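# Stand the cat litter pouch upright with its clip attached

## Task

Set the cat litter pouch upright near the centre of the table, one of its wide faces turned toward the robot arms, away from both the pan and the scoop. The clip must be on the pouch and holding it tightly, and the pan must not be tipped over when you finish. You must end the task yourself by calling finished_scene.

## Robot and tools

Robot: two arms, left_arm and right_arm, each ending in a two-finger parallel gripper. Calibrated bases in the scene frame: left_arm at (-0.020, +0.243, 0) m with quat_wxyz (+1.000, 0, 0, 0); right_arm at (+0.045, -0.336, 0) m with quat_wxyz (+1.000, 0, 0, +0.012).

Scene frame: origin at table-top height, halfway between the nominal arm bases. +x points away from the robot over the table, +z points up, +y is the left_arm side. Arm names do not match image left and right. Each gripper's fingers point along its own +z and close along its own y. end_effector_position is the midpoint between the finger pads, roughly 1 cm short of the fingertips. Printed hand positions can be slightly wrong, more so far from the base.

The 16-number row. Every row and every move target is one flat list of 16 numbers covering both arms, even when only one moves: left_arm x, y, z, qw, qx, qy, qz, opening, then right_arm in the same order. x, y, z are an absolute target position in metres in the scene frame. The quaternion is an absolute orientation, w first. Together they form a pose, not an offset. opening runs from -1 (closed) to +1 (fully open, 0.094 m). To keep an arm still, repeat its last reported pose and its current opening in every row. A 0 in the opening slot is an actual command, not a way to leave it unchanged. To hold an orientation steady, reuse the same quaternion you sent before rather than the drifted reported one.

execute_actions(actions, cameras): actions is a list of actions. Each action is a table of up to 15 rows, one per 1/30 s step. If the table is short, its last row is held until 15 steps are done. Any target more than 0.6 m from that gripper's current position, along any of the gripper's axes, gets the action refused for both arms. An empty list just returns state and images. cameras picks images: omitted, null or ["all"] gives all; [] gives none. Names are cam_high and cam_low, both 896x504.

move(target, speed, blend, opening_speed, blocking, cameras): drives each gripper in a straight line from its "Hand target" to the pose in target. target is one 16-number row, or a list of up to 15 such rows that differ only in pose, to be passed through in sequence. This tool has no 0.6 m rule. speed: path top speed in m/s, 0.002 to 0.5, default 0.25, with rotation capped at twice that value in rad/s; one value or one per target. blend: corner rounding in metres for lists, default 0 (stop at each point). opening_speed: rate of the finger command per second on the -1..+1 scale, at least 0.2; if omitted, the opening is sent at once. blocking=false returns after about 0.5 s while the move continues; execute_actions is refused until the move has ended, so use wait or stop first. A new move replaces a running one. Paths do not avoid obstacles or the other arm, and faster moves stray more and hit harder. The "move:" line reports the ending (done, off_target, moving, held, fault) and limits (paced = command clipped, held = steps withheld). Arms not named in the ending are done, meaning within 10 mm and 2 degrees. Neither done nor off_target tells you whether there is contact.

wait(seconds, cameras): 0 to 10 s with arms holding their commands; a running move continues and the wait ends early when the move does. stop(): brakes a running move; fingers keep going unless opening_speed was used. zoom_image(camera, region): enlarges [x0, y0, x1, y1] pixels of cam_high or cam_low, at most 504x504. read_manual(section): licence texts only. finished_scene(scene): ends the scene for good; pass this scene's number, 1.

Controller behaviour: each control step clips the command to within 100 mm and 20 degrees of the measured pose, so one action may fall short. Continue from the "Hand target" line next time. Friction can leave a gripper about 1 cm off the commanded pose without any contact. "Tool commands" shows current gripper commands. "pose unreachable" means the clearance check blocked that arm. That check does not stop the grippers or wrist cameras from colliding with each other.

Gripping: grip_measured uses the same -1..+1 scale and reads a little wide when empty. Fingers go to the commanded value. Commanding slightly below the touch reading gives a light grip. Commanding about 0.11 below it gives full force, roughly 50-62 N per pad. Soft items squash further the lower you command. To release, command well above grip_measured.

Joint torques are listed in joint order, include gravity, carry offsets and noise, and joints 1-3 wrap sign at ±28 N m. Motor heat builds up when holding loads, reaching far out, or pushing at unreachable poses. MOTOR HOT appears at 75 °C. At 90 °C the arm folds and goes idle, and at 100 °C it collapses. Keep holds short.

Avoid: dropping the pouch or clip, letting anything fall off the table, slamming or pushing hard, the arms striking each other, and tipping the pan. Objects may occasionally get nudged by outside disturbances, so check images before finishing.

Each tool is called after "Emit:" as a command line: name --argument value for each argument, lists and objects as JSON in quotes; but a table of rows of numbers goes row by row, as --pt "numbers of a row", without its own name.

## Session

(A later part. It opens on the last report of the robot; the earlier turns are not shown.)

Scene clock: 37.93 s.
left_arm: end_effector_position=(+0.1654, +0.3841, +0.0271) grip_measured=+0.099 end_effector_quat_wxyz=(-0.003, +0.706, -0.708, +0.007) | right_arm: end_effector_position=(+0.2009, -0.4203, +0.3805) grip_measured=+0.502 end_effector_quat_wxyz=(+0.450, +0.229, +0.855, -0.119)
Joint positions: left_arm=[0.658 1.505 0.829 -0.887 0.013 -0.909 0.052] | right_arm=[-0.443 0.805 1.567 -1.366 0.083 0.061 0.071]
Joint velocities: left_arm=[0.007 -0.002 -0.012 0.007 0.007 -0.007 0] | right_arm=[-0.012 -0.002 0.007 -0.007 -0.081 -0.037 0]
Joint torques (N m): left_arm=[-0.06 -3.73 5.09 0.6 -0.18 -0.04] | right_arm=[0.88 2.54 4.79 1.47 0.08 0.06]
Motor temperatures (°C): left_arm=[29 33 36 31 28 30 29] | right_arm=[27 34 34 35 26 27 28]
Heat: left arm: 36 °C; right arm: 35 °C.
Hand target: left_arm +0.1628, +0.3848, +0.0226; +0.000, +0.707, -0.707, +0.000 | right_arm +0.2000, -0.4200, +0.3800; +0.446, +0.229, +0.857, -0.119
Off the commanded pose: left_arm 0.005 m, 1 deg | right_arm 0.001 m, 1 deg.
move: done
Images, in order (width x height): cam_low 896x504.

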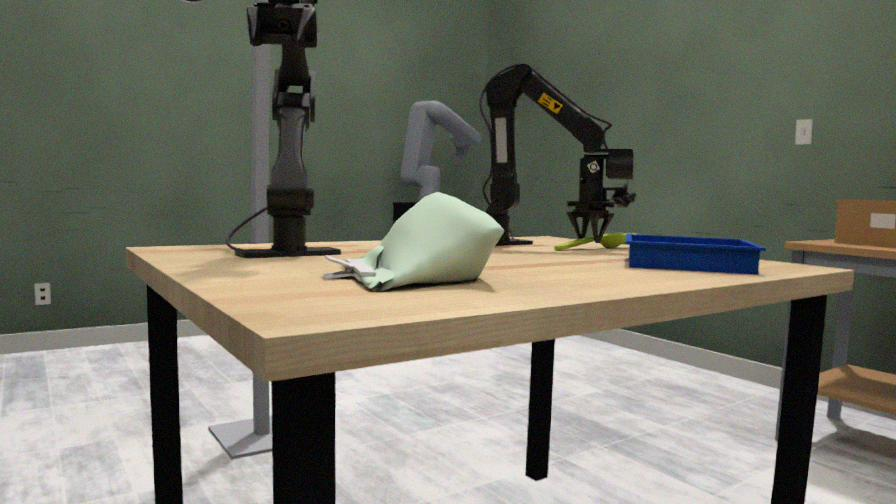

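Emit:
move --pt "0.1629 0.3849 0.13 0 0.7071 -0.7071 0 0.1 0.2 -0.42 0.38 0.446 0.2296 0.8568 -0.1195 0.5" --pt "0.1629 0.3849 0.25 0 0.7071 -0.7071 0 0.1 0.2 -0.42 0.38 0.446 0.2296 0.8568 -0.1195 0.5" --speed '[0.06, 0.2]'

Emit:
zoom_image --camera "cam_high" --region '[300, 190, 450, 290]'

Emit:
zoom_image --camera "cam_low" --region '[300, 180, 520, 310]'

Emit:
zoom_image --camera "cam_high" --region '[540, 200, 690, 300]'

Scene clock: 44.90 s.
left_arm: end_effector_position=(+0.1678, +0.3860, +0.2453) grip_measured=+0.099 end_effector_quat_wxyz=(-0.110, +0.701, -0.704, +0.020) | right_arm: end_effector_position=(+0.2008, -0.4203, +0.3805) grip_measured=+0.502 end_effector_quat_wxyz=(+0.450, +0.229, +0.855, -0.119)
Joint positions: left_arm=[0.658 1.325 1.549 -1.572 0.013 -0.909 0.052] | right_arm=[-0.443 0.805 1.567 -1.367 0.083 0.061 0.071]
Joint velocities: left_arm=[0.012 -0.027 -0.012 0.022 -0.007 0.037 0] | right_arm=[-0.002 -0.012 -0.007 0.007 0.022 0.066 0]
Joint torques (N m): left_arm=[-0.08 -3.04 6.97 0.63 -0.12 -0.02] | right_arm=[0.77 2.3 4.78 1.48 0.1 0.05]
Motor temperatures (°C): left_arm=[29 33 36 31 28 30 29] | right_arm=[27 34 34 36 26 27 28]
Heat: left arm: 36 °C; right arm: 36 °C.
Hand target: left_arm +0.1652, +0.3867, +0.2483; -0.110, +0.702, -0.704, +0.014 | right_arm +0.2000, -0.4200, +0.3799; +0.446, +0.230, +0.857, -0.119
Off the commanded pose: left_arm 0.007 m, 13 deg | right_arm 0.001 m, 1 deg.
joint sent to its limit (left arm) — joint 4 (wrist pitch), lower limit. The joint targets are off in orientation, not in position.
move: off_target (left_arm)

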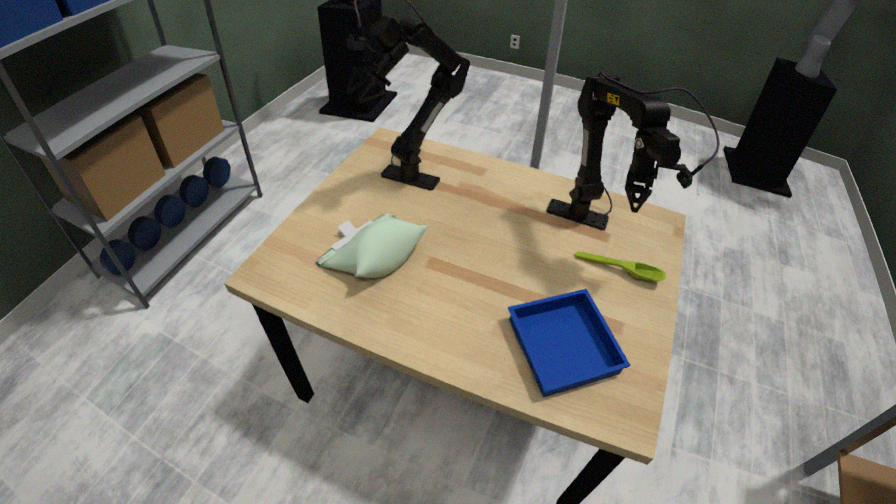

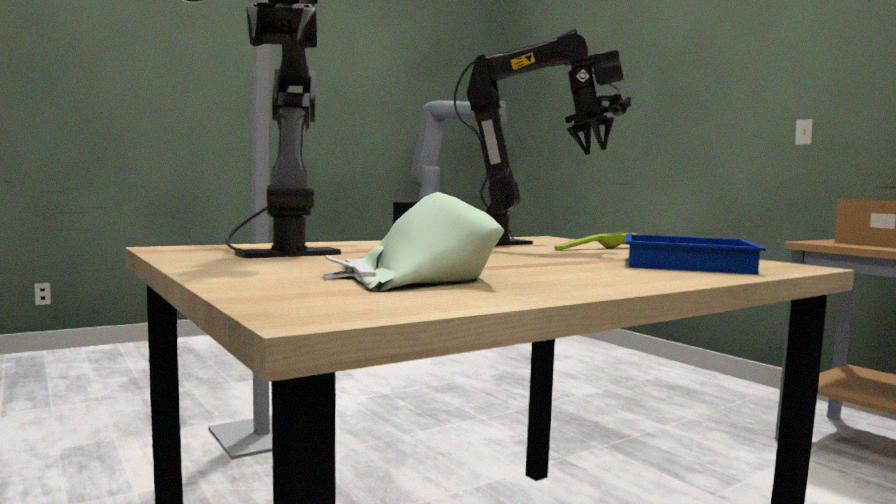

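Scaled by 3.360.

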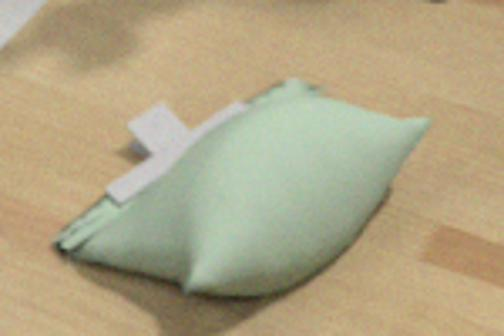

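Scaled by 2.291.

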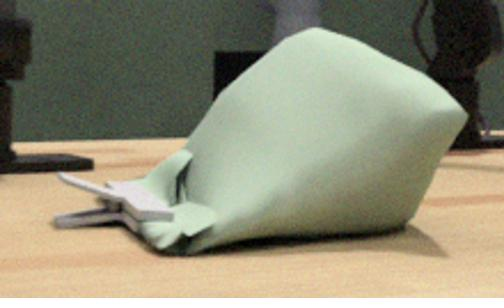

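Scaled by 3.360.

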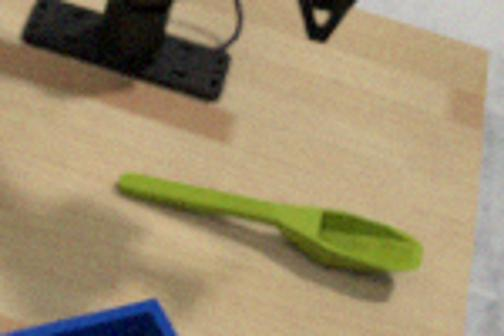

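Emit:
zoom_image --camera "cam_low" --region '[320, 235, 420, 300]'

Emit:
zoom_image --camera "cam_high" --region '[310, 205, 410, 280]'

Scaled by 5.040.

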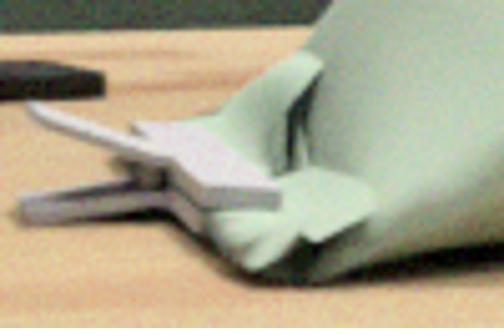

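Scaled by 5.040.

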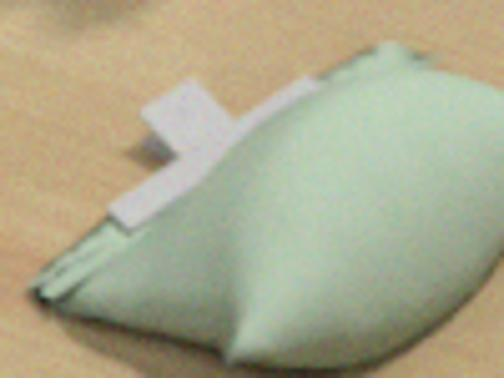

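Emit:
move --pt "0.1629 0.3849 0.2450 -0.110 0.701 -0.704 0.020 0.1 0.33 -0.46 0.30 0.15036 0.26044 0.8259 0.47683 0.2" --pt "0.1629 0.3849 0.2450 -0.110 0.701 -0.704 0.020 0.1 0.45 -0.455 0.17 0.15036 0.26044 0.8259 0.47683 0.2" --speed 0.15 --blend '[0.03, 0]'

Scene clock: 54.43 s.
left_arm: end_effector_position=(+0.1669, +0.3865, +0.2452) grip_measured=+0.099 end_effector_quat_wxyz=(-0.109, +0.701, -0.704, +0.020) | right_arm: end_effector_position=(+0.4418, -0.4601, +0.1652) grip_measured=+0.202 end_effector_quat_wxyz=(+0.140, +0.277, +0.825, +0.472)
Joint positions: left_arm=[0.663 1.325 1.549 -1.574 0.013 -0.905 0.052] | right_arm=[-0.705 2.103 1.787 -1.369 -1.025 -0.099 0.056]
Joint velocities: left_arm=[-0.017 -0.007 -0.017 0.022 -0.095 0.007 0] | right_arm=[-0.007 0.007 -0.017 -0.066 0.007 -0.037 0]
Joint torques (N m): left_arm=[0.46 -4.4 4.68 0.83 0.02 0.08] | right_arm=[0.42 -9.55 7.65 0.08 -0.85 -0.09]
Motor temperatures (°C): left_arm=[29 32 37 31 28 30 28] | right_arm=[27 34 34 34 26 27 28]
Heat: left arm: 37 °C; right arm: 34 °C.
Hand target: left_arm +0.1630, +0.3849, +0.2450; -0.110, +0.701, -0.704, +0.020 | right_arm +0.4497, -0.4618, +0.1684; +0.154, +0.266, +0.824, +0.476
Off the commanded pose: left_arm 0.004 m, 0 deg | right_arm 0.011 m, 2 deg.
move: off_target (right_arm)

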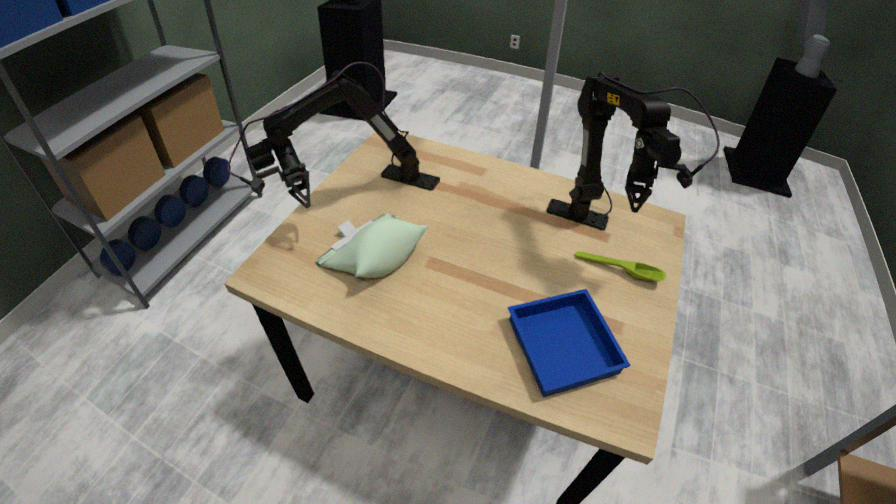

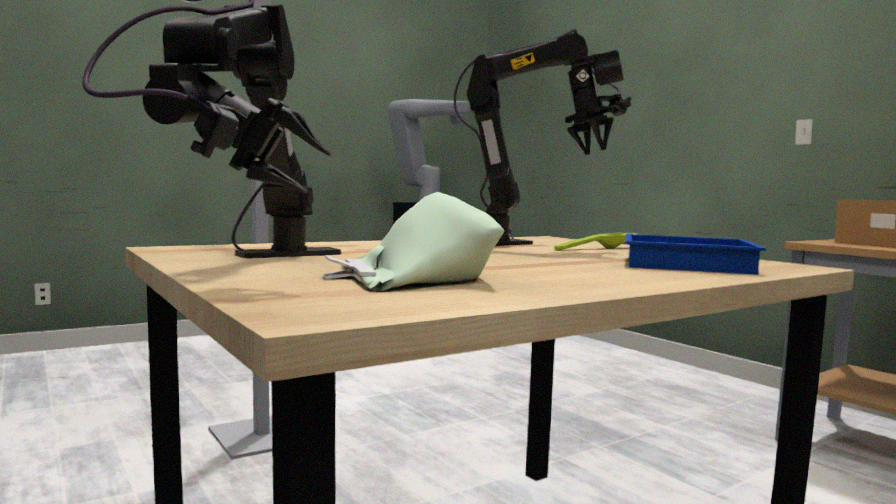

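Emit:
move --pt "0.1629 0.3849 0.2450 -0.110 0.701 -0.704 0.020 0.1 0.466 -0.427 0.07 0.15036 0.26044 0.8259 0.47683 0.2" --speed 0.1

Emit:
zoom_image --camera "cam_low" --region '[270, 180, 440, 310]'

Emit:
zoom_image --camera "cam_high" --region '[280, 180, 420, 290]'

Scene clock: 56.60 s.
left_arm: end_effector_position=(+0.1669, +0.3865, +0.2452) grip_measured=+0.099 end_effector_quat_wxyz=(-0.109, +0.701, -0.704, +0.020) | right_arm: end_effector_position=(+0.4665, -0.4322, +0.0764) grip_measured=+0.202 end_effector_quat_wxyz=(+0.153, +0.262, +0.830, +0.468)
Joint positions: left_arm=[0.663 1.325 1.549 -1.574 0.013 -0.905 0.052] | right_arm=[-0.612 2.15 1.497 -0.862 -1.029 0.056 0.056]
Joint velocities: left_arm=[0.002 -0.007 0.027 0.037 -0.051 -0.022 0] | right_arm=[-0.002 -0.022 -0.007 0.095 -0.007 0.037 -0.001]
Joint torques (N m): left_arm=[0.5 -4.26 5.01 0.88 0.03 0.08] | right_arm=[0.28 -9.55 4.4 0.36 -0.79 -0.01]
Motor temperatures (°C): left_arm=[29 32 37 31 28 30 28] | right_arm=[27 35 34 34 26 27 28]
Heat: left arm: 37 °C; right arm: 35 °C.
Hand target: left_arm +0.1630, +0.3849, +0.2450; -0.110, +0.701, -0.704, +0.020 | right_arm +0.4664, -0.4270, +0.0703; +0.149, +0.260, +0.826, +0.478
Off the commanded pose: left_arm 0.004 m, 0 deg | right_arm 0.008 m, 1 deg.
move: done

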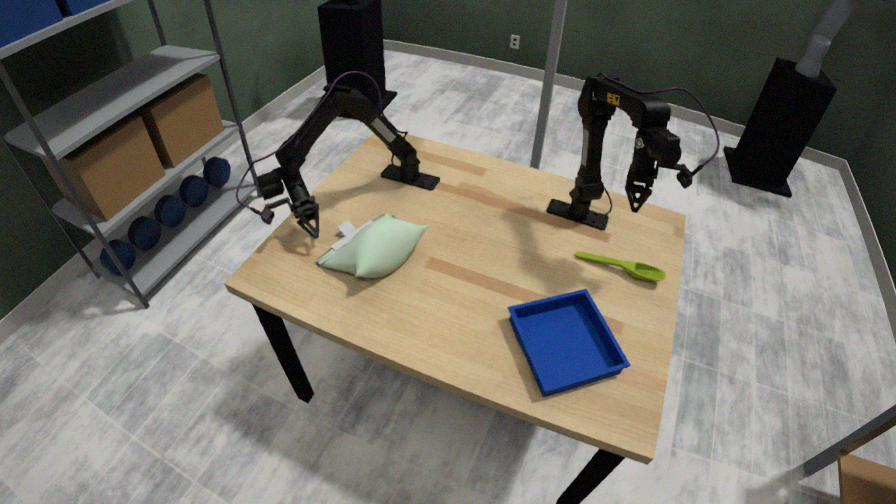

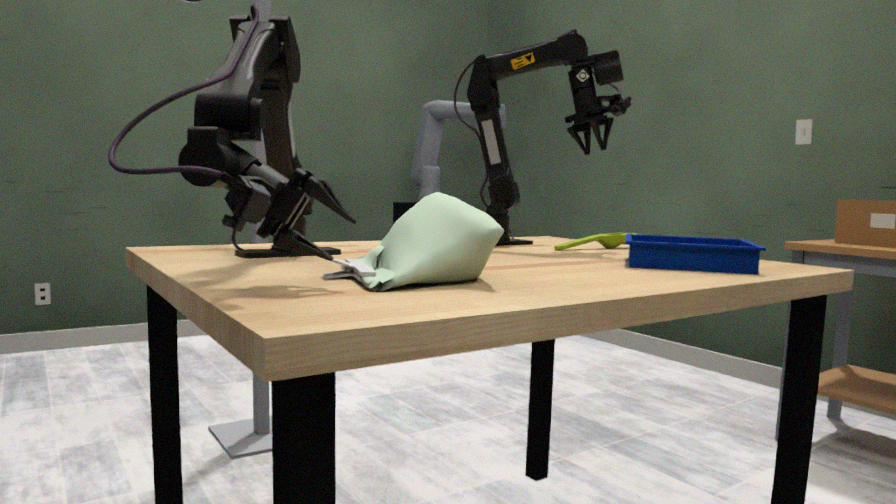

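Scaled by 2.965.

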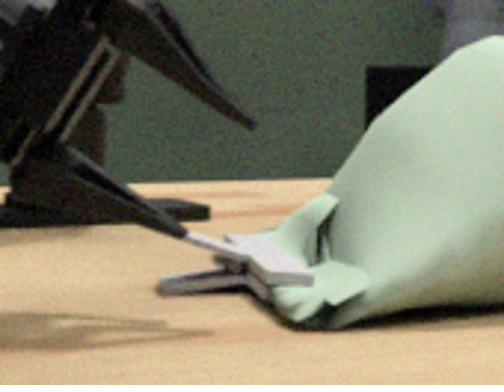

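Scaled by 3.600.

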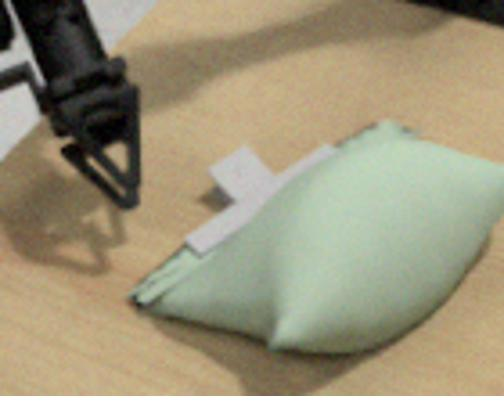

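Emit:
move --pt "0.1629 0.3849 0.2450 -0.110 0.701 -0.704 0.020 0.1 0.4715 -0.434 0.036 0.1333 0.2218 0.8279 0.4975 0.0" --speed 0.06

Emit:
zoom_image --camera "cam_low" --region '[270, 200, 430, 310]'

Emit:
zoom_image --camera "cam_high" --region '[280, 190, 420, 290]'

Scene clock: 69.70 s.
left_arm: end_effector_position=(+0.1669, +0.3865, +0.2452) grip_measured=+0.099 end_effector_quat_wxyz=(-0.109, +0.701, -0.704, +0.020) | right_arm: end_effector_position=(+0.4678, -0.4297, +0.0365) grip_measured=+0.002 end_effector_quat_wxyz=(+0.127, +0.227, +0.832, +0.491)
Joint positions: left_arm=[0.663 1.325 1.549 -1.574 0.013 -0.905 0.052] | right_arm=[-0.612 2.324 1.594 -0.963 -1.059 -0.126 0.047]
Joint velocities: left_arm=[-0.002 0.012 0.022 0.037 -0.051 0.007 0] | right_arm=[-0.017 0.002 0.002 -0.022 -0.022 -0.081 0]
Joint torques (N m): left_arm=[0.59 -4.41 4.81 0.85 0.01 0.07] | right_arm=[-0.85 -9.35 7.06 -0.07 -0.83 -0.22]
Motor temperatures (°C): left_arm=[29 32 36 31 28 30 28] | right_arm=[27 36 34 31 27 27 28]
Heat: left arm: 36 °C; right arm: 36 °C.
Hand target: left_arm +0.1630, +0.3849, +0.2450; -0.110, +0.701, -0.704, +0.020 | right_arm +0.4715, -0.4343, +0.0353; +0.135, +0.224, +0.828, +0.497
Off the commanded pose: left_arm 0.004 m, 0 deg | right_arm 0.006 m, 1 deg.
move: done

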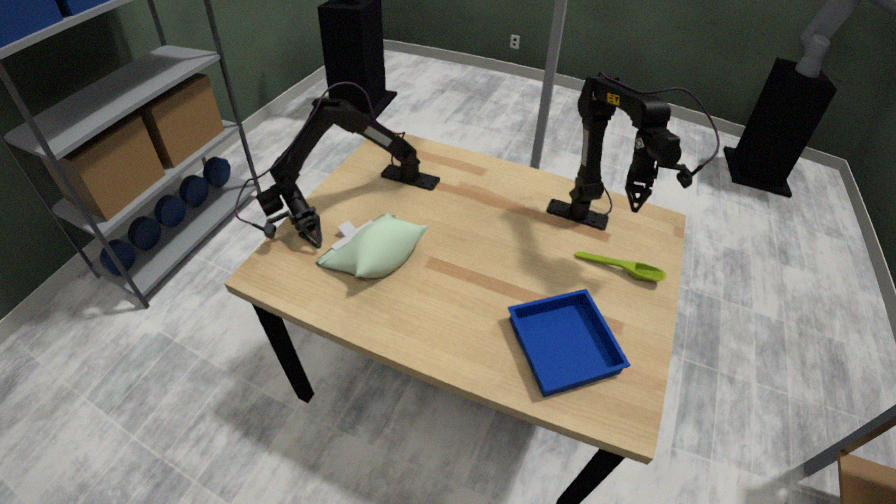

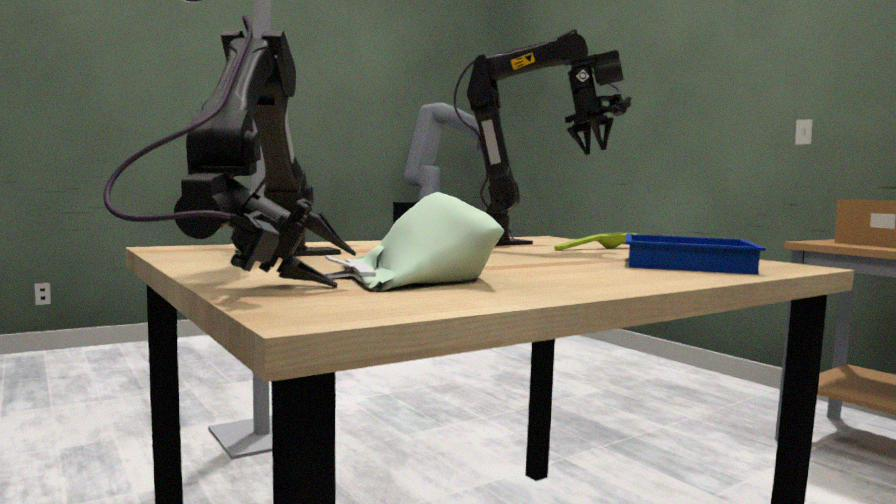

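Scaled by 3.150.

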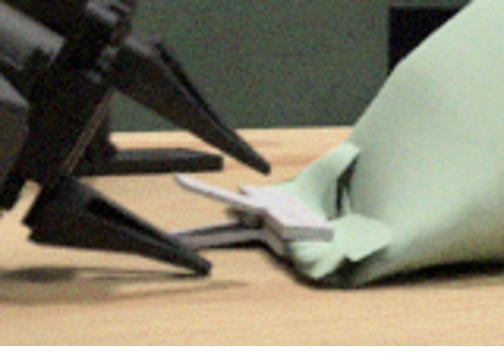

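Scaled by 3.600.

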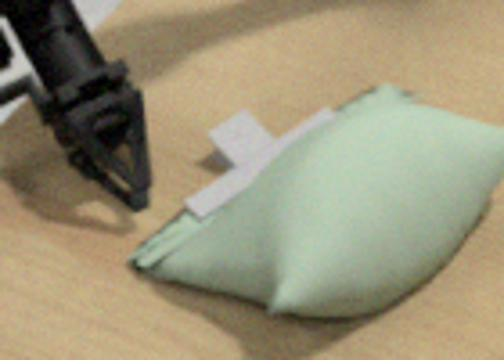

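Emit:
zoom_image --camera "cam_low" --region '[330, 240, 420, 300]'

Scaled by 5.600.

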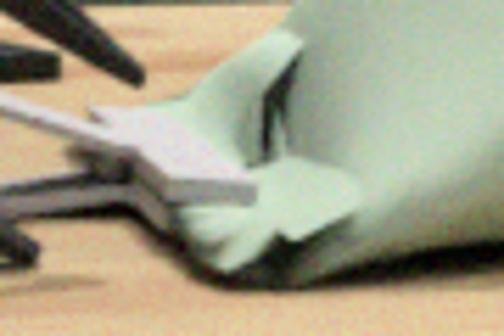

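Emit:
move --pt "0.1629 0.3849 0.2450 -0.110 0.701 -0.704 0.020 0.1 0.475 -0.430 0.0295 0.1333 0.2218 0.8279 0.4975 0.0" --pt "0.1629 0.3849 0.2450 -0.110 0.701 -0.704 0.020 0.1 0.4905 -0.402 0.0295 0.1333 0.2218 0.8279 0.4975 0.0" --speed 0.04

Emit:
zoom_image --camera "cam_low" --region '[310, 220, 420, 300]'

Emit:
zoom_image --camera "cam_high" --region '[290, 200, 390, 280]'

Scene clock: 71.93 s.
left_arm: end_effector_position=(+0.1669, +0.3865, +0.2452) grip_measured=+0.099 end_effector_quat_wxyz=(-0.109, +0.701, -0.704, +0.020) | right_arm: end_effector_position=(+0.4923, -0.4049, +0.0361) grip_measured=+0.002 end_effector_quat_wxyz=(+0.132, +0.226, +0.821, +0.507)
Joint positions: left_arm=[0.663 1.325 1.549 -1.574 0.013 -0.905 0.052] | right_arm=[-0.539 2.329 1.576 -0.802 -1.104 0.031 0.047]
Joint velocities: left_arm=[-0.032 0.002 -0.007 0.007 -0.051 0.051 0.001] | right_arm=[-0.012 -0.012 -0.017 0.022 -0.051 -0.051 0]
Joint torques (N m): left_arm=[0.43 -4.15 4.82 0.85 -0.06 0.03] | right_arm=[0.73 -11.9 3.59 0.4 -0.4 -0.06]
Motor temperatures (°C): left_arm=[29 32 36 31 28 30 28] | right_arm=[27 37 34 31 27 27 28]
Heat: left arm: 36 °C; right arm: 37 °C.
Hand target: left_arm +0.1630, +0.3849, +0.2450; -0.110, +0.701, -0.704, +0.020 | right_arm +0.4907, -0.4019, +0.0300; +0.132, +0.220, +0.828, +0.499
Off the commanded pose: left_arm 0.004 m, 0 deg | right_arm 0.007 m, 1 deg.
move: done

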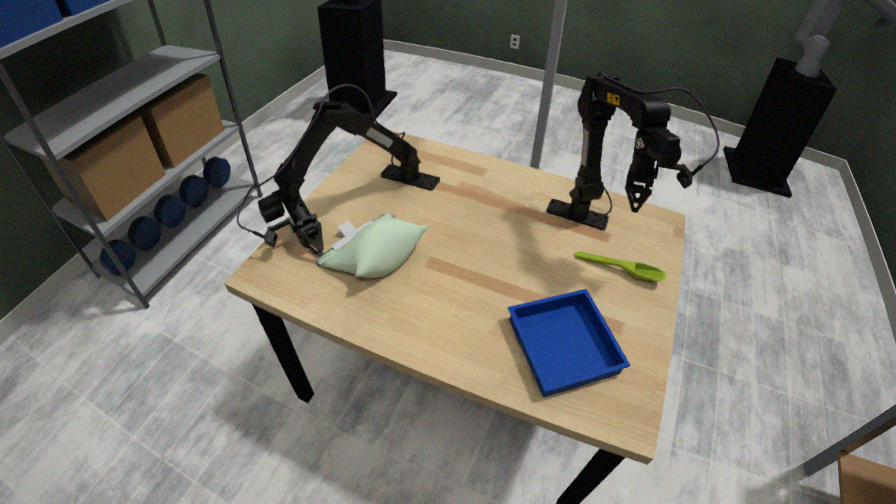

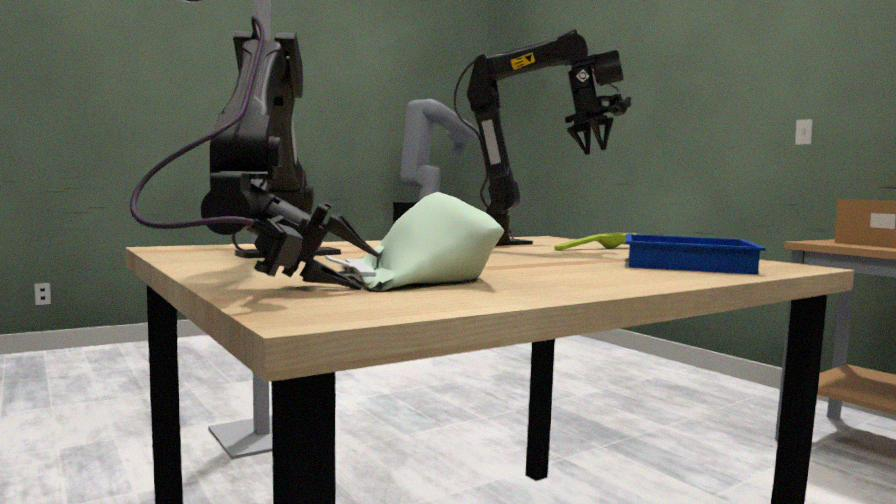

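Scaled by 4.582.

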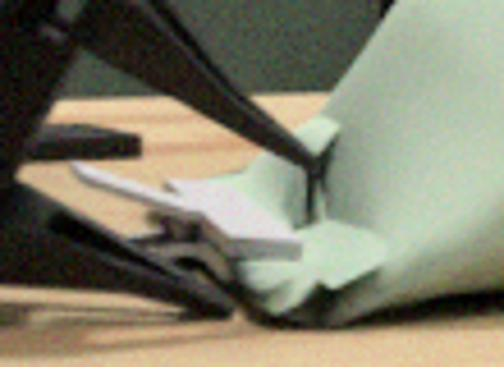

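Scaled by 5.040.

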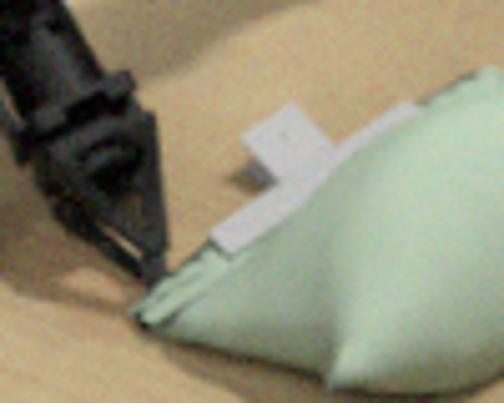

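Emit:
move --pt "0.1629 0.3849 0.2450 -0.110 0.701 -0.704 0.020 0.1 0.4895 -0.402 0.0235 0.1333 0.2218 0.8279 0.4975 0.0" --speed 0.03

Emit:
zoom_image --camera "cam_low" --region '[310, 220, 420, 300]'

Scene clock: 73.20 s.
left_arm: end_effector_position=(+0.1669, +0.3865, +0.2452) grip_measured=+0.099 end_effector_quat_wxyz=(-0.109, +0.701, -0.704, +0.020) | right_arm: end_effector_position=(+0.4932, -0.4040, +0.0359) grip_measured=+0.002 end_effector_quat_wxyz=(+0.138, +0.222, +0.818, +0.512)
Joint positions: left_arm=[0.663 1.325 1.549 -1.574 0.013 -0.905 0.052] | right_arm=[-0.539 2.329 1.564 -0.777 -1.119 0.032 0.047]
Joint velocities: left_arm=[0.002 -0.012 -0.022 -0.022 -0.11 0.022 -0.001] | right_arm=[0.002 -0.007 -0.012 -0.066 0.022 -0.022 0]
Joint torques (N m): left_arm=[0.4 -4.31 4.9 0.8 0.03 0.06] | right_arm=[0.62 -11.28 3.52 0.39 -0.19 -0.05]
Motor temperatures (°C): left_arm=[29 32 36 31 28 30 28] | right_arm=[27 37 34 31 27 27 28]
Heat: left arm: 36 °C; right arm: 37 °C.
Hand target: left_arm +0.1630, +0.3849, +0.2450; -0.110, +0.701, -0.704, +0.020 | right_arm +0.4894, -0.4020, +0.0237; +0.132, +0.221, +0.828, +0.498
Off the commanded pose: left_arm 0.004 m, 0 deg | right_arm 0.013 m, 2 deg.
move: off_target (right_arm)

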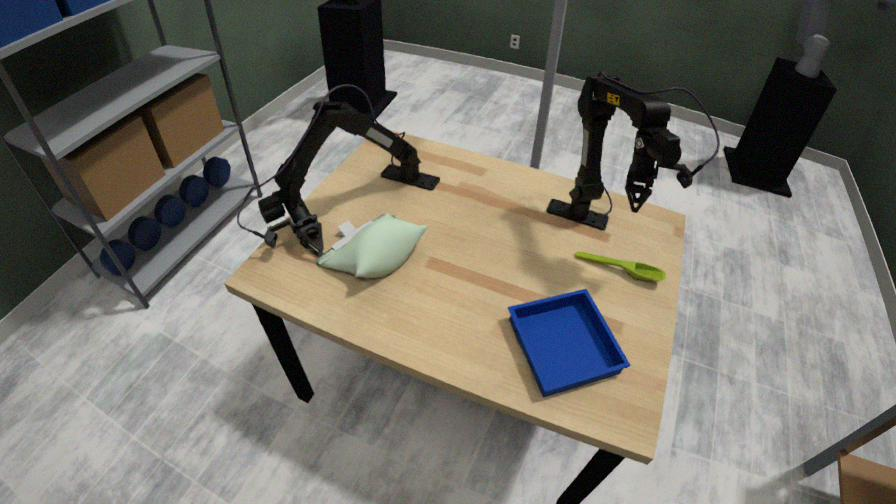

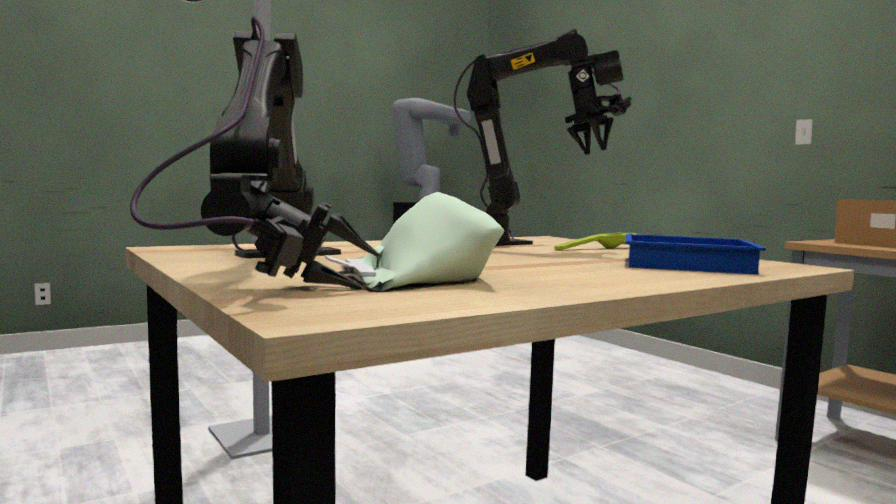

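Scaled by 4.582.

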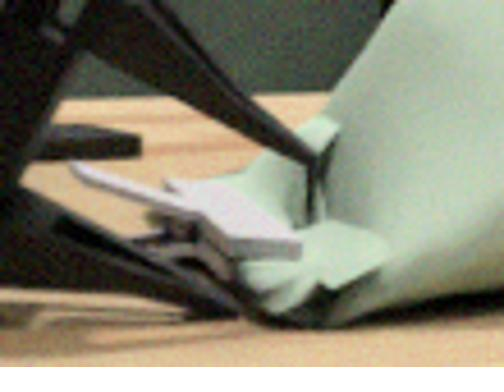

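Emit:
move --pt "0.1629 0.3849 0.2450 -0.110 0.701 -0.704 0.020 0.1 0.4935 -0.389 0.029 0.1333 0.2218 0.8279 0.4975 0.0" --pt "0.1629 0.3849 0.2450 -0.110 0.701 -0.704 0.020 0.1 0.4995 -0.374 0.029 0.1333 0.2218 0.8279 0.4975 0.0" --speed 0.04

Emit:
zoom_image --camera "cam_low" --region '[310, 220, 420, 300]'

Emit:
zoom_image --camera "cam_high" --region '[290, 200, 390, 280]'

Scene clock: 75.07 s.
left_arm: end_effector_position=(+0.1669, +0.3865, +0.2452) grip_measured=+0.099 end_effector_quat_wxyz=(-0.109, +0.701, -0.704, +0.020) | right_arm: end_effector_position=(+0.5022, -0.3793, +0.0364) grip_measured=+0.001 end_effector_quat_wxyz=(+0.134, +0.226, +0.816, +0.516)
Joint positions: left_arm=[0.663 1.325 1.549 -1.574 0.013 -0.905 0.052] | right_arm=[-0.478 2.295 1.497 -0.627 -1.119 0.177 0.047]
Joint velocities: left_arm=[-0.007 0.022 -0.017 0.022 -0.022 -0.007 0.001] | right_arm=[-0.007 -0.007 -0.027 0.037 -0.022 0.007 -0.001]
Joint torques (N m): left_arm=[0.47 -4.18 4.74 0.86 0.03 0.09] | right_arm=[1.65 -12.01 3.44 0.54 -0.14 -0.06]
Motor temperatures (°C): left_arm=[29 32 36 31 28 30 28] | right_arm=[27 38 33 31 27 27 28]
Heat: left arm: 36 °C; right arm: 38 °C.
Hand target: left_arm +0.1630, +0.3849, +0.2450; -0.110, +0.701, -0.704, +0.020 | right_arm +0.4998, -0.3739, +0.0294; +0.132, +0.220, +0.828, +0.499
Off the commanded pose: left_arm 0.004 m, 0 deg | right_arm 0.010 m, 3 deg.
move: off_target (right_arm)

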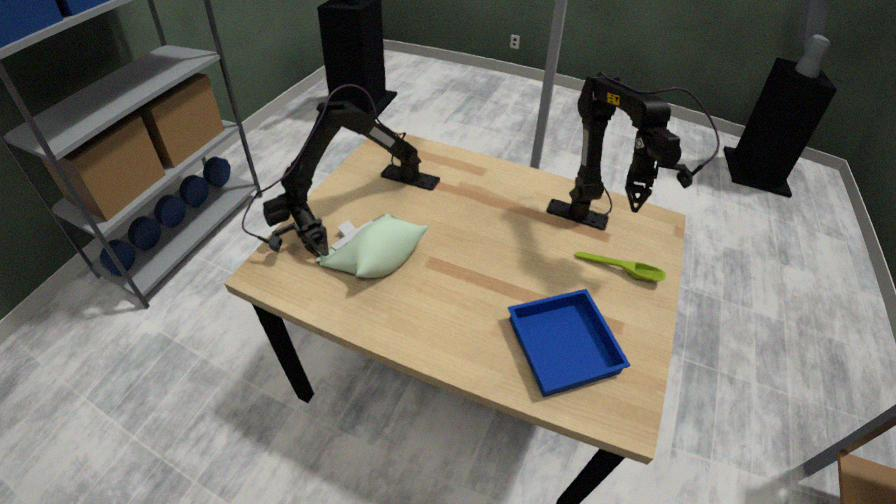

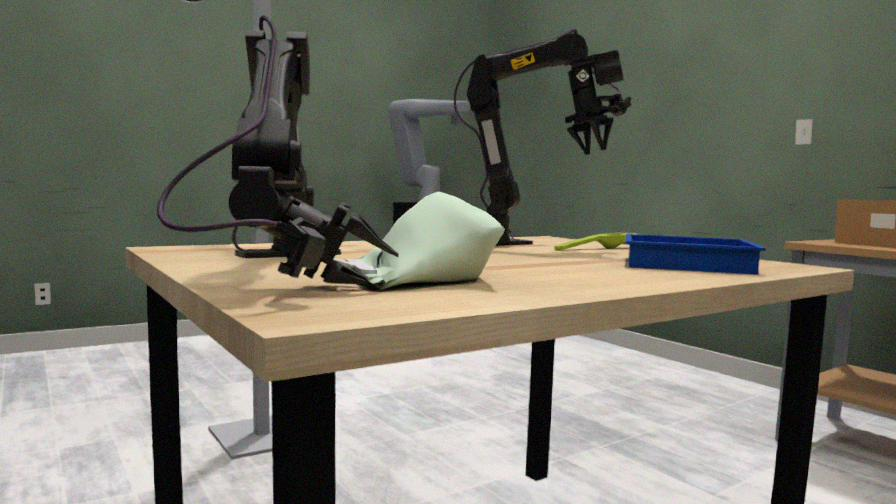

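Scaled by 4.582.

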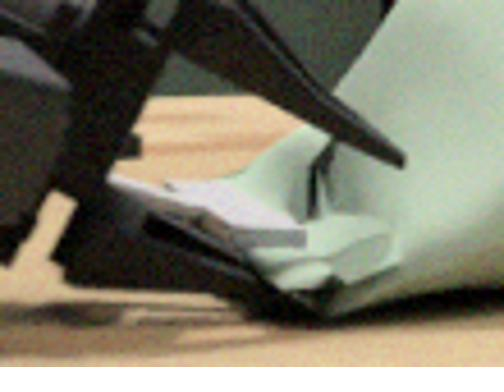

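Scaled by 5.040.

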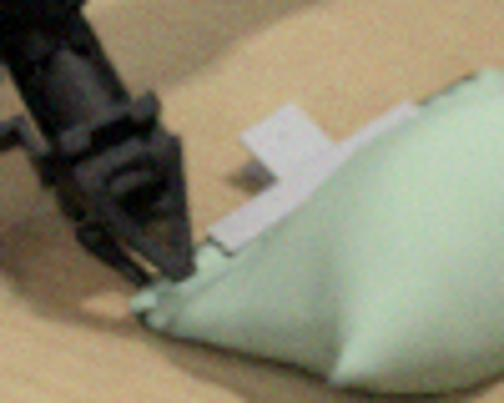

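Emit:
move --pt "0.1629 0.3849 0.2450 -0.110 0.701 -0.704 0.020 0.1 0.5045 -0.363 0.029 0.1333 0.2218 0.8279 0.4975 0.0" --speed 0.04

Emit:
zoom_image --camera "cam_low" --region '[310, 220, 420, 300]'

Emit:
zoom_image --camera "cam_high" --region '[290, 200, 390, 280]'

Scene clock: 76.30 s.
left_arm: end_effector_position=(+0.1669, +0.3865, +0.2452) grip_measured=+0.099 end_effector_quat_wxyz=(-0.109, +0.701, -0.704, +0.020) | right_arm: end_effector_position=(+0.5079, -0.3709, +0.0365) grip_measured=+0.001 end_effector_quat_wxyz=(+0.138, +0.225, +0.816, +0.514)
Joint positions: left_arm=[0.663 1.325 1.549 -1.574 0.013 -0.905 0.052] | right_arm=[-0.453 2.282 1.473 -0.553 -1.11 0.239 0.047]
Joint velocities: left_arm=[-0.022 -0.002 -0.012 -0.007 0.022 -0.022 -0.001] | right_arm=[-0.012 -0.007 0.007 0.007 0.007 -0.066 -0.001]
Joint torques (N m): left_arm=[0.42 -4.18 4.74 0.83 0.02 0.09] | right_arm=[1.87 -12.18 3.36 0.62 -0.16 -0.04]
Motor temperatures (°C): left_arm=[29 32 36 31 28 30 28] | right_arm=[27 38 33 31 27 27 28]
Heat: left arm: 36 °C; right arm: 38 °C.
Hand target: left_arm +0.1630, +0.3849, +0.2450; -0.110, +0.701, -0.704, +0.020 | right_arm +0.5048, -0.3629, +0.0292; +0.132, +0.221, +0.828, +0.498
Off the commanded pose: left_arm 0.004 m, 0 deg | right_arm 0.011 m, 2 deg.
move: off_target (right_arm)

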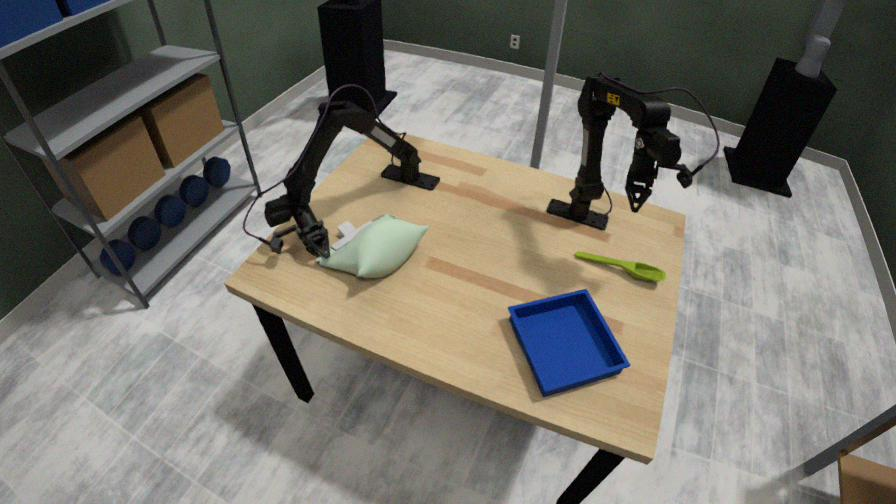

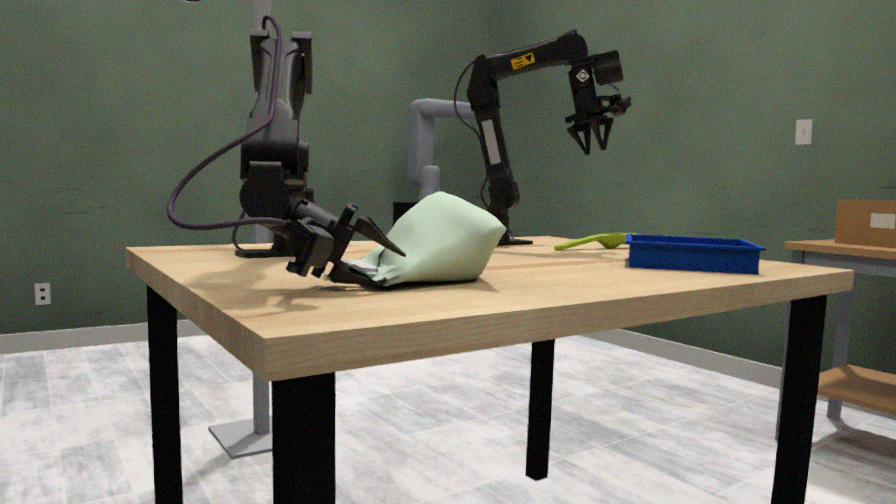

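Scaled by 4.582.

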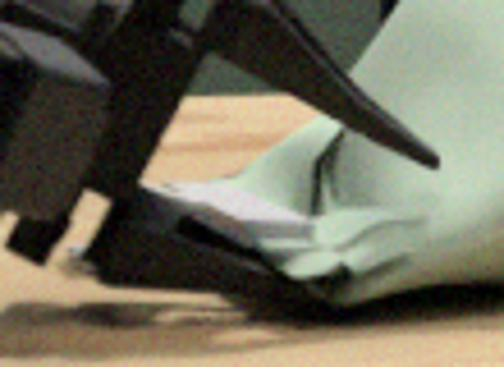

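Scaled by 5.040.

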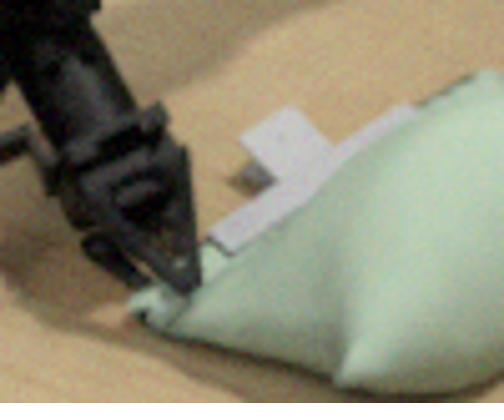

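Emit:
move --pt "0.1629 0.3849 0.2450 -0.110 0.701 -0.704 0.020 0.1 0.5045 -0.363 0.031 0.1333 0.2218 0.8279 0.4975 -1.0" --speed 0.04 --opening_speed 0.35

Emit:
zoom_image --camera "cam_low" --region '[310, 220, 420, 300]'

Emit:
zoom_image --camera "cam_high" --region '[290, 200, 390, 280]'

Scene clock: 84.53 s.
left_arm: end_effector_position=(+0.1669, +0.3865, +0.2452) grip_measured=+0.099 end_effector_quat_wxyz=(-0.109, +0.701, -0.704, +0.020) | right_arm: end_effector_position=(+0.5067, -0.3722, +0.0264) grip_measured=-0.981 end_effector_quat_wxyz=(+0.134, +0.233, +0.828, +0.492)
Joint positions: left_arm=[0.663 1.325 1.549 -1.574 0.013 -0.905 0.052] | right_arm=[-0.447 2.282 1.463 -0.542 -1.059 0.248 0.001]
Joint velocities: left_arm=[-0.007 0.007 -0.007 -0.022 0.007 0.037 -0.001] | right_arm=[0.002 0.002 -0.002 -0.022 -0.081 -0.037 0]
Joint torques (N m): left_arm=[0.65 -4.26 4.9 0.88 0.01 0.08] | right_arm=[1.2 -12.45 4.08 0.51 -0.74 -0.07]
Motor temperatures (°C): left_arm=[29 32 36 31 28 30 28] | right_arm=[27 43 33 31 27 27 28]
Heat: left arm: 36 °C; right arm: 43 °C.
Hand target: left_arm +0.1630, +0.3849, +0.2450; -0.110, +0.701, -0.704, +0.020 | right_arm +0.5047, -0.3629, +0.0308; +0.133, +0.222, +0.828, +0.498
Off the commanded pose: left_arm 0.004 m, 0 deg | right_arm 0.011 m, 1 deg.
move: off_target (right_arm)

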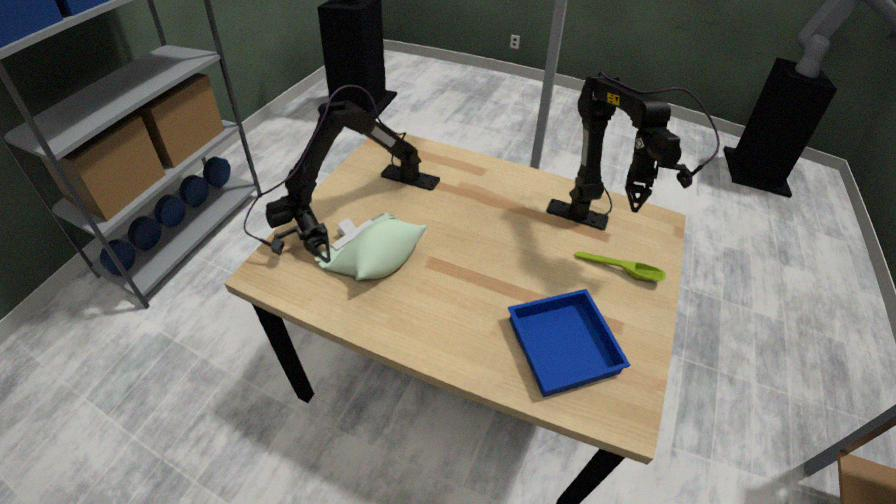

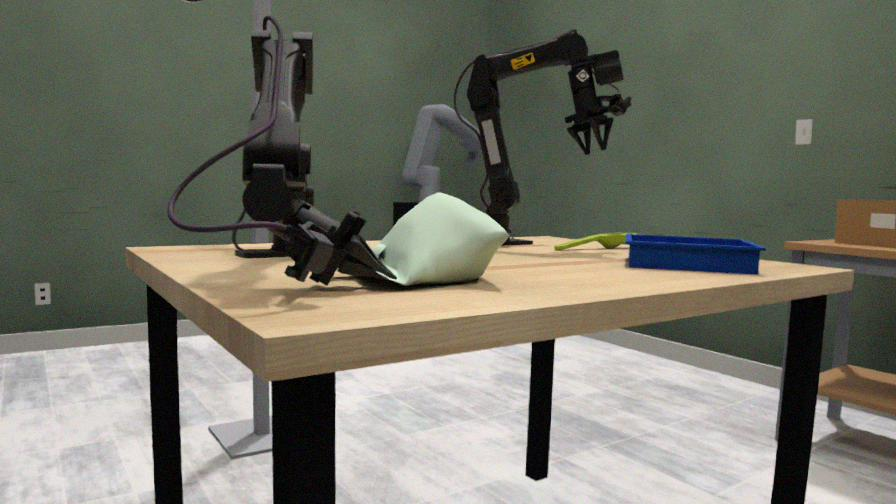

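Scaled by 4.582.

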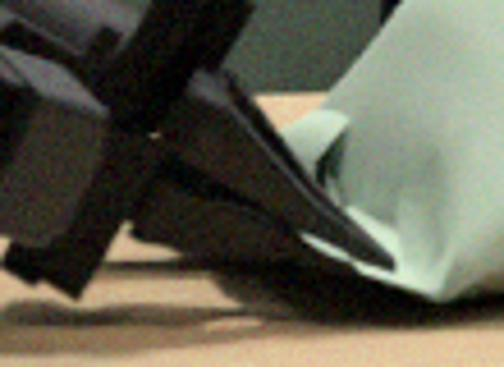

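Scaled by 5.040.

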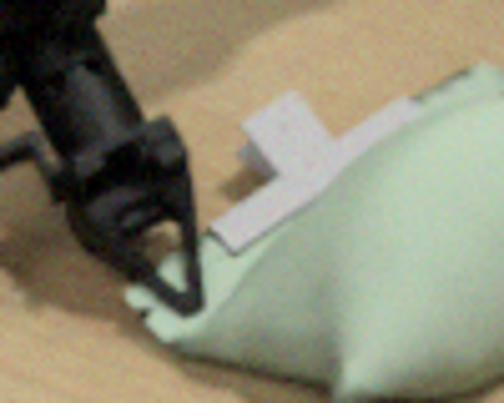

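Emit:
move --pt "0.1629 0.3849 0.2450 -0.110 0.701 -0.704 0.020 0.1 0.5045 -0.370 0.055 0.1333 0.2218 0.8279 0.4975 -1.0" --pt "0.1629 0.3849 0.2450 -0.110 0.701 -0.704 0.020 0.1 0.461 -0.391 0.055 0.2049 0.3697 0.7927 0.4394 -1.0" --speed '[0.04, 0.06]' --blend '[0.005, 0]'

Emit:
zoom_image --camera "cam_high" --region '[280, 180, 450, 290]'

Emit:
zoom_image --camera "cam_low" --region '[290, 180, 520, 310]'

Scene clock: 89.23 s.
left_arm: end_effector_position=(+0.1669, +0.3865, +0.2452) grip_measured=+0.099 end_effector_quat_wxyz=(-0.109, +0.701, -0.704, +0.020) | right_arm: end_effector_position=(+0.4604, -0.3867, +0.0426) grip_measured=-0.982 end_effector_quat_wxyz=(+0.186, +0.374, +0.797, +0.435)
Joint positions: left_arm=[0.663 1.325 1.549 -1.574 0.013 -0.905 0.052] | right_arm=[-0.484 1.931 0.986 -0.113 -0.885 0.665 0.001]
Joint velocities: left_arm=[0.012 -0.002 0.002 0.007 -0.022 -0.066 0] | right_arm=[-0.012 0.002 0.002 -0.037 0.007 0.066 0]
Joint torques (N m): left_arm=[0.61 -4.29 4.79 0.85 0.02 0.04] | right_arm=[-0.87 -11.36 4.38 1.09 -0.63 0.04]
Motor temperatures (°C): left_arm=[29 32 36 31 28 30 28] | right_arm=[27 44 33 31 27 27 28]
Heat: left arm: 36 °C; right arm: 44 °C.
Hand target: left_arm +0.1630, +0.3849, +0.2450; -0.110, +0.701, -0.704, +0.020 | right_arm +0.4607, -0.3900, +0.0555; +0.204, +0.367, +0.794, +0.439
Off the commanded pose: left_arm 0.004 m, 0 deg | right_arm 0.013 m, 2 deg.
move: off_target (right_arm)

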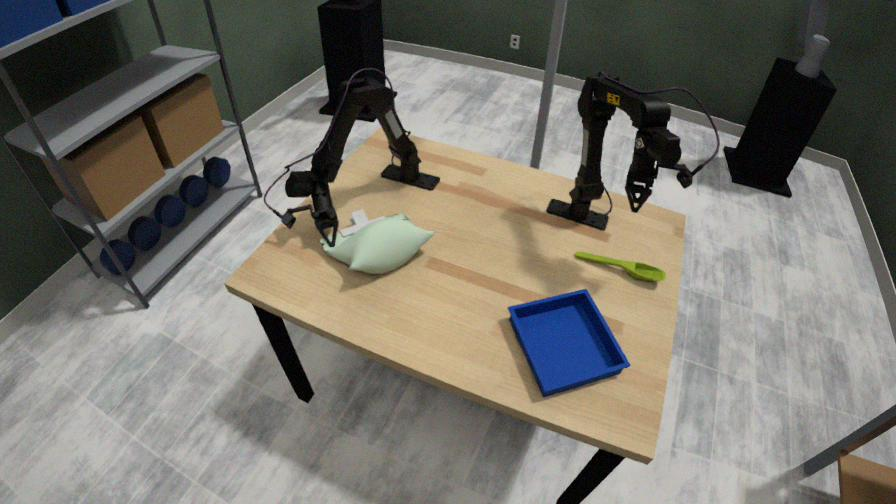

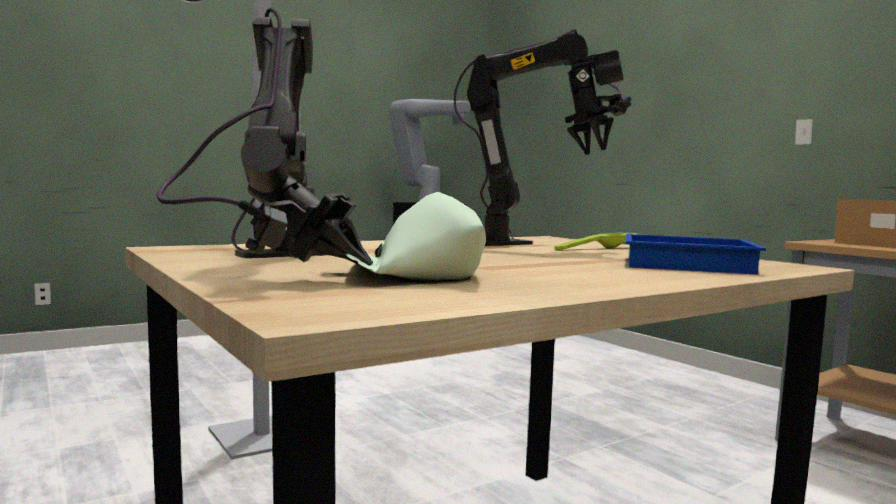

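Scaled by 2.965.

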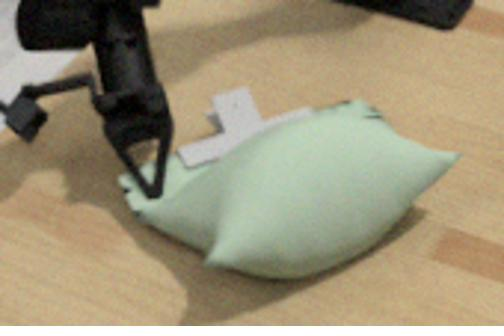

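Scaled by 2.191.

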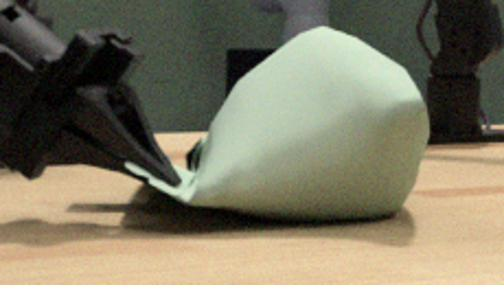

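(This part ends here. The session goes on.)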